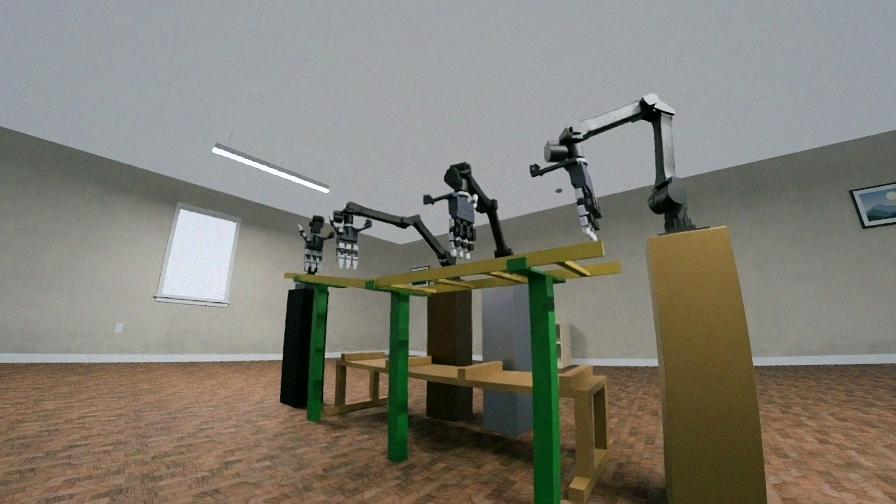

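>>> wait --seconds 0.3 --cameras '["cam_high", "cam_low"]'

>>> zoom_image --camera "cam_high" --region '[220, 180, 520, 440]'

>>> zoom_image --camera "cam_low" --region '[240, 200, 620, 420]'

Scene clock: 196.13 s.
Joint torques (N m): arm1=[-0.38 -9.35 11.92 -0.34 0.3 0.21] | arm2=[1.44 -23.18 13.87 -0.46 0.2 0.18] | arm3=[-0.97 -25.17 13.34 -0.31 -0.42 0] | arm4=[-1.32 -5.71 13.48 -0.35 -0.08 -0.08]
Motor temperatures (°C): arm1=[23 26 27 25 23 22] | arm2=[24 40 46 20 27 22] | arm3=[21 41 38 22 26 22] | arm4=[21 23 30 21 23 23]
Heat: arm1: hottest joint3_rad 27 °C; arm2: hottest joint3_rad 46 °C; arm3: hottest joint2_rad 41 °C; arm4: hottest joint3_rad 30 °C.
Joint velocities: within noise
arm1.joint_positions: joint1_rad=+0.645 joint2_rad=+1.362 joint3_rad=+0.925 joint4_rad=-1.173 joint5_rad=-0.008 joint6_rad=+0.698 hand_index_mcp=+0.755 hand_index_abd=+0.003 hand_index_pip=+0.577 hand_index_dip=+0.697 hand_middle_mcp=+0.755 hand_middle_abd=+0.003 hand_middle_pip=+0.577 hand_middle_dip=+0.697 hand_ring_mcp=+0.755 hand_ring_abd=-0.003 hand_ring_pip=+0.577 hand_ring_dip=+0.697 hand_thumb_cmc=+0.716 hand_thumb_axl=+0.677 hand_thumb_mcp=+0.692 hand_thumb_ipl=+0.397 hand_current_limit=+0.750 hand_speed=-0.400
arm1.joint_status: not commanded
arm1.hand_state: goal,goal,goal,goal,goal,goal,goal,goal,goal,goal,goal,goal,goal,goal,goal,goal
arm1.index_mcp_current_ma: 0
arm1.index_abd_current_ma: 1
arm1.index_pip_current_ma: -1
arm1.index_dip_current_ma: -1
arm1.middle_mcp_current_ma: 0
arm1.middle_abd_current_ma: 1
arm1.middle_pip_current_ma: -1
arm1.middle_dip_current_ma: -1
arm1.ring_mcp_current_ma: 0
arm1.ring_abd_current_ma: -1
arm1.ring_pip_current_ma: -1
arm1.ring_dip_current_ma: -1
arm1.thumb_cmc_current_ma: 1
arm1.thumb_axl_current_ma: 0
arm1.thumb_mcp_current_ma: -7
arm1.thumb_ipl_current_ma: -2
arm1.hand_goal_index_mcp: 0.754
arm1.hand_goal_index_abd: 0.000
arm1.hand_goal_index_pip: 0.580
arm1.hand_goal_index_dip: 0.700
arm1.hand_goal_middle_mcp: 0.754
arm1.hand_goal_middle_abd: 0.000
arm1.hand_goal_middle_pip: 0.580
arm1.hand_goal_middle_dip: 0.700
arm1.hand_goal_ring_mcp: 0.754
arm1.hand_goal_ring_abd: 0.000
arm1.hand_goal_ring_pip: 0.580
arm1.hand_goal_ring_dip: 0.700
arm1.hand_goal_thumb_cmc: 0.714
arm1.hand_goal_thumb_axl: 0.678
arm1.hand_goal_thumb_mcp: 0.700
arm1.hand_goal_thumb_ipl: 0.400
arm1.hand: x=-0.7934 y=-0.0007 z=+0.9377 quat_wxyz=(-0.004, +0.694, +0.719, -0.024) (m; scene frame)
arm1.hand_target: x=-0.7856 y=+0.0135 z=+0.9598 quat_wxyz=(+0.000, +0.695, +0.719, +0.000) (m; scene frame)
arm1.hand_status: off_target (0.028 m and 2.8 deg from the pose sent, 0.202 m and 1.2 deg at the start)
arm2.joint_positions: joint1_rad=+0.352 joint2_rad=+2.372 joint3_rad=+2.460 joint4_rad=-1.684 joint5_rad=+0.007 joint6_rad=+1.794 hand_index_mcp=+0.755 hand_index_abd=-0.003 hand_index_pip=+0.577 hand_index_dip=+0.697 hand_middle_mcp=+0.755 hand_middle_abd=-0.003 hand_middle_pip=+0.577 hand_middle_dip=+0.698 hand_ring_mcp=+0.755 hand_ring_abd=-0.003 hand_ring_pip=+0.577 hand_ring_dip=+0.697 hand_thumb_cmc=+0.714 hand_thumb_axl=+0.678 hand_thumb_mcp=+0.694 hand_thumb_ipl=+0.398 hand_current_limit=+0.750 hand_speed=-0.600
arm2.joint_status: not commanded
arm2.hand_state: goal,goal,goal,goal,goal,goal,goal,goal,goal,goal,goal,goal,goal,goal,goal,goal
arm2.index_mcp_current_ma: 1
arm2.index_abd_current_ma: -2
arm2.index_pip_current_ma: -3
arm2.index_dip_current_ma: -2
arm2.middle_mcp_current_ma: 1
arm2.middle_abd_current_ma: -2
arm2.middle_pip_current_ma: -2
arm2.middle_dip_current_ma: -2
arm2.ring_mcp_current_ma: 1
arm2.ring_abd_current_ma: -2
arm2.ring_pip_current_ma: -3
arm2.ring_dip_current_ma: -3
arm2.thumb_cmc_current_ma: 0
arm2.thumb_axl_current_ma: 0
arm2.thumb_mcp_current_ma: -9
arm2.thumb_ipl_current_ma: -3
arm2.hand_goal_index_mcp: 0.754
arm2.hand_goal_index_abd: 0.000
arm2.hand_goal_index_pip: 0.580
arm2.hand_goal_index_dip: 0.700
arm2.hand_goal_middle_mcp: 0.754
arm2.hand_goal_middle_abd: 0.000
arm2.hand_goal_middle_pip: 0.580
arm2.hand_goal_middle_dip: 0.700
arm2.hand_goal_ring_mcp: 0.754
arm2.hand_goal_ring_abd: 0.000
arm2.hand_goal_ring_pip: 0.580
arm2.hand_goal_ring_dip: 0.700
arm2.hand_goal_thumb_cmc: 0.714
arm2.hand_goal_thumb_axl: 0.678
arm2.hand_goal_thumb_mcp: 0.700
arm2.hand_goal_thumb_ipl: 0.400
arm2.hand: x=-0.3184 y=-0.0041 z=+0.9683 quat_wxyz=(+0.012, +0.704, +0.710, -0.009) (m; scene frame)
arm2.hand_target: x=-0.3250 y=+0.0023 z=+0.9798 quat_wxyz=(-0.001, +0.707, +0.707, +0.000) (m; scene frame)
arm2.hand_status: off_target (0.015 m and 1.8 deg from the pose sent, 0.198 m and 1.1 deg at the start)
arm3.joint_positions: joint1_rad=-0.393 joint2_rad=+2.387 joint3_rad=+2.466 joint4_rad=-1.684 joint5_rad=-0.004 joint6_rad=-1.858 hand_index_mcp=+0.755 hand_index_abd=+0.003 hand_index_pip=+0.577 hand_index_dip=+0.697 hand_middle_mcp=+0.755 hand_middle_abd=+0.002 hand_middle_pip=+0.577 hand_middle_dip=+0.697 hand_ring_mcp=+0.755 hand_ring_abd=+0.002 hand_ring_pip=+0.578 hand_ring_dip=+0.697 hand_thumb_cmc=+0.715 hand_thumb_axl=+0.677 hand_thumb_mcp=+0.692 hand_thumb_ipl=+0.397 hand_current_limit=+0.750 hand_speed=-0.600
arm3.joint_status: not commanded
arm3.hand_state: goal,goal,goal,goal,goal,goal,goal,goal,goal,goal,goal,goal,goal,goal,goal,goal
arm3.index_mcp_current_ma: 0
arm3.index_abd_current_ma: 0
arm3.index_pip_current_ma: 0
arm3.index_dip_current_ma: 0
arm3.middle_mcp_current_ma: 0
arm3.middle_abd_current_ma: 0
arm3.middle_pip_current_ma: 0
arm3.middle_dip_current_ma: 0
arm3.ring_mcp_current_ma: 0
arm3.ring_abd_current_ma: 0
arm3.ring_pip_current_ma: 0
arm3.ring_dip_current_ma: 0
arm3.thumb_cmc_current_ma: 0
arm3.thumb_axl_current_ma: 0
arm3.thumb_mcp_current_ma: -3
arm3.thumb_ipl_current_ma: -1
arm3.hand_goal_index_mcp: 0.754
arm3.hand_goal_index_abd: 0.000
arm3.hand_goal_index_pip: 0.580
arm3.hand_goal_index_dip: 0.700
arm3.hand_goal_middle_mcp: 0.754
arm3.hand_goal_middle_abd: 0.000
arm3.hand_goal_middle_pip: 0.580
arm3.hand_goal_middle_dip: 0.700
arm3.hand_goal_ring_mcp: 0.754
arm3.hand_goal_ring_abd: 0.000
arm3.hand_goal_ring_pip: 0.580
arm3.hand_goal_ring_dip: 0.700
arm3.hand_goal_thumb_cmc: 0.714
arm3.hand_goal_thumb_axl: 0.678
arm3.hand_goal_thumb_mcp: 0.700
arm3.hand_goal_thumb_ipl: 0.400
arm3.hand: x=+0.3255 y=+0.0360 z=+1.0232 quat_wxyz=(-0.009, -0.698, +0.716, -0.006) (m; scene frame)
arm3.hand_target: x=+0.3317 y=+0.0411 z=+1.0397 quat_wxyz=(+0.005, -0.699, +0.715, +0.003) (m; scene frame)
arm3.hand_status: off_target (0.019 m and 1.2 deg from the pose sent, 0.198 m and 0.4 deg at the start; a joint's target at an end of its range on 25 of 78 steps)
arm4.joint_positions: joint1_rad=-0.506 joint2_rad=+1.102 joint3_rad=+0.940 joint4_rad=-1.457 joint5_rad=-0.007 joint6_rad=-0.433 hand_index_mcp=+0.754 hand_index_abd=+0.003 hand_index_pip=+0.577 hand_index_dip=+0.697 hand_middle_mcp=+0.754 hand_middle_abd=-0.001 hand_middle_pip=+0.577 hand_middle_dip=+0.697 hand_ring_mcp=+0.754 hand_ring_abd=+0.000 hand_ring_pip=+0.577 hand_ring_dip=+0.697 hand_thumb_cmc=+0.715 hand_thumb_axl=+0.677 hand_thumb_mcp=+0.693 hand_thumb_ipl=+0.397 hand_current_limit=+0.750 hand_speed=-0.600
arm4.joint_status: not commanded
arm4.hand_state: goal,goal,goal,goal,goal,goal,goal,goal,goal,goal,goal,goal,goal,goal,goal,goal
arm4.index_mcp_current_ma: 1
arm4.index_abd_current_ma: 9
arm4.index_pip_current_ma: -9
arm4.index_dip_current_ma: -10
arm4.middle_mcp_current_ma: 2
arm4.middle_abd_current_ma: -2
arm4.middle_pip_current_ma: -11
arm4.middle_dip_current_ma: -12
arm4.ring_mcp_current_ma: 1
arm4.ring_abd_current_ma: -1
arm4.ring_pip_current_ma: -9
arm4.ring_dip_current_ma: -11
arm4.thumb_cmc_current_ma: 3
arm4.thumb_axl_current_ma: -3
arm4.thumb_mcp_current_ma: -35
arm4.thumb_ipl_current_ma: -12
arm4.hand_goal_index_mcp: 0.754
arm4.hand_goal_index_abd: 0.000
arm4.hand_goal_index_pip: 0.580
arm4.hand_goal_index_dip: 0.700
arm4.hand_goal_middle_mcp: 0.754
arm4.hand_goal_middle_abd: 0.000
arm4.hand_goal_middle_pip: 0.580
arm4.hand_goal_middle_dip: 0.700
arm4.hand_goal_ring_mcp: 0.754
arm4.hand_goal_ring_abd: 0.000
arm4.hand_goal_ring_pip: 0.580
arm4.hand_goal_ring_dip: 0.700
arm4.hand_goal_thumb_cmc: 0.714
arm4.hand_goal_thumb_axl: 0.678
arm4.hand_goal_thumb_mcp: 0.700
arm4.hand_goal_thumb_ipl: 0.400
arm4.hand: x=+0.7837 y=+0.0048 z=+1.0511 quat_wxyz=(-0.011, +0.706, -0.707, +0.026) (m; scene frame)
arm4.hand_target: x=+0.7712 y=+0.0135 z=+1.0798 quat_wxyz=(+0.000, +0.707, -0.707, +0.000) (m; scene frame)
arm4.hand_status: off_target (0.033 m and 3.3 deg from the pose sent, 0.197 m and 0.2 deg at the start)
wait: 0.30 s; at rest from the start
pictures: cam_high, cam_low

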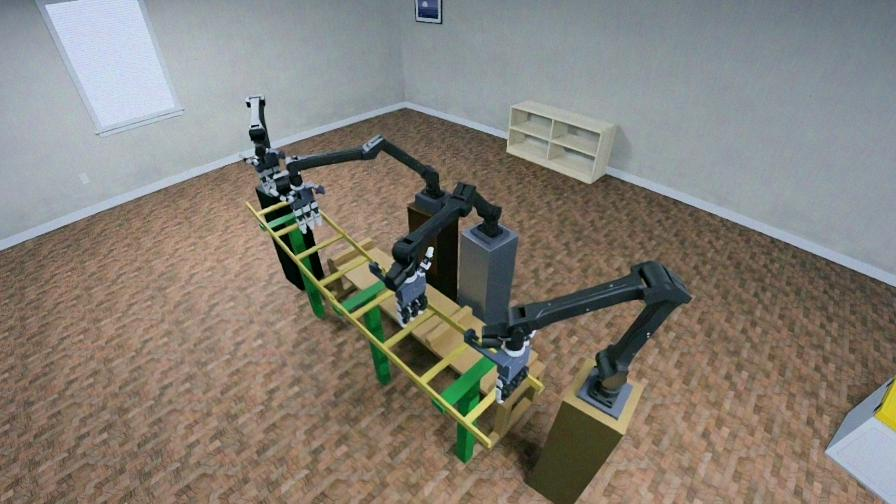

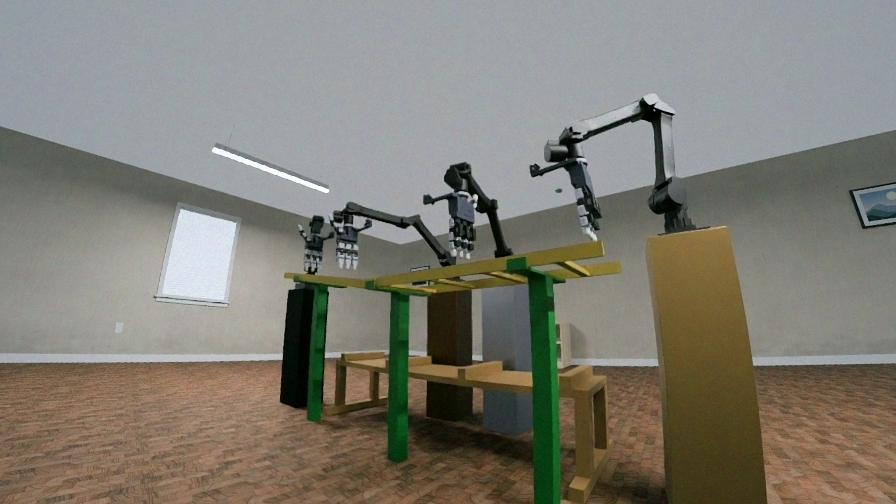

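Scaled by 1.680 from the camera's 896x504 image, which has a finer 1280x720 frame.

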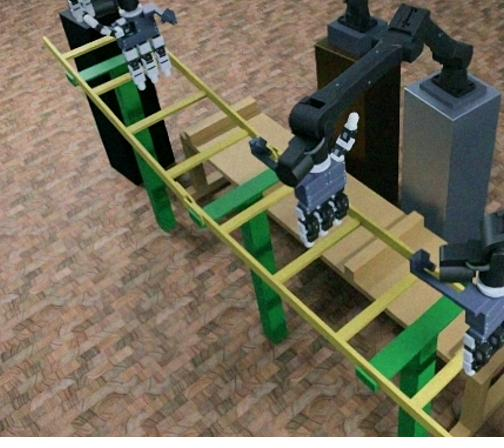

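Scaled by 1.326 from the camera's 896x504 image, which has a finer 1280x720 frame.

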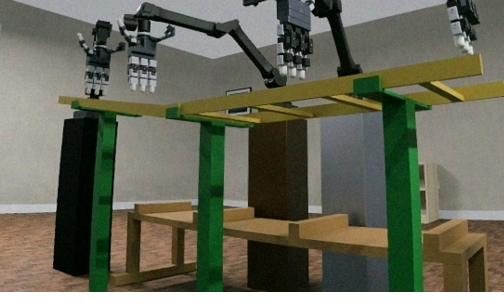

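>>> finished_scene --scene 2

The scene is finished: the task was done.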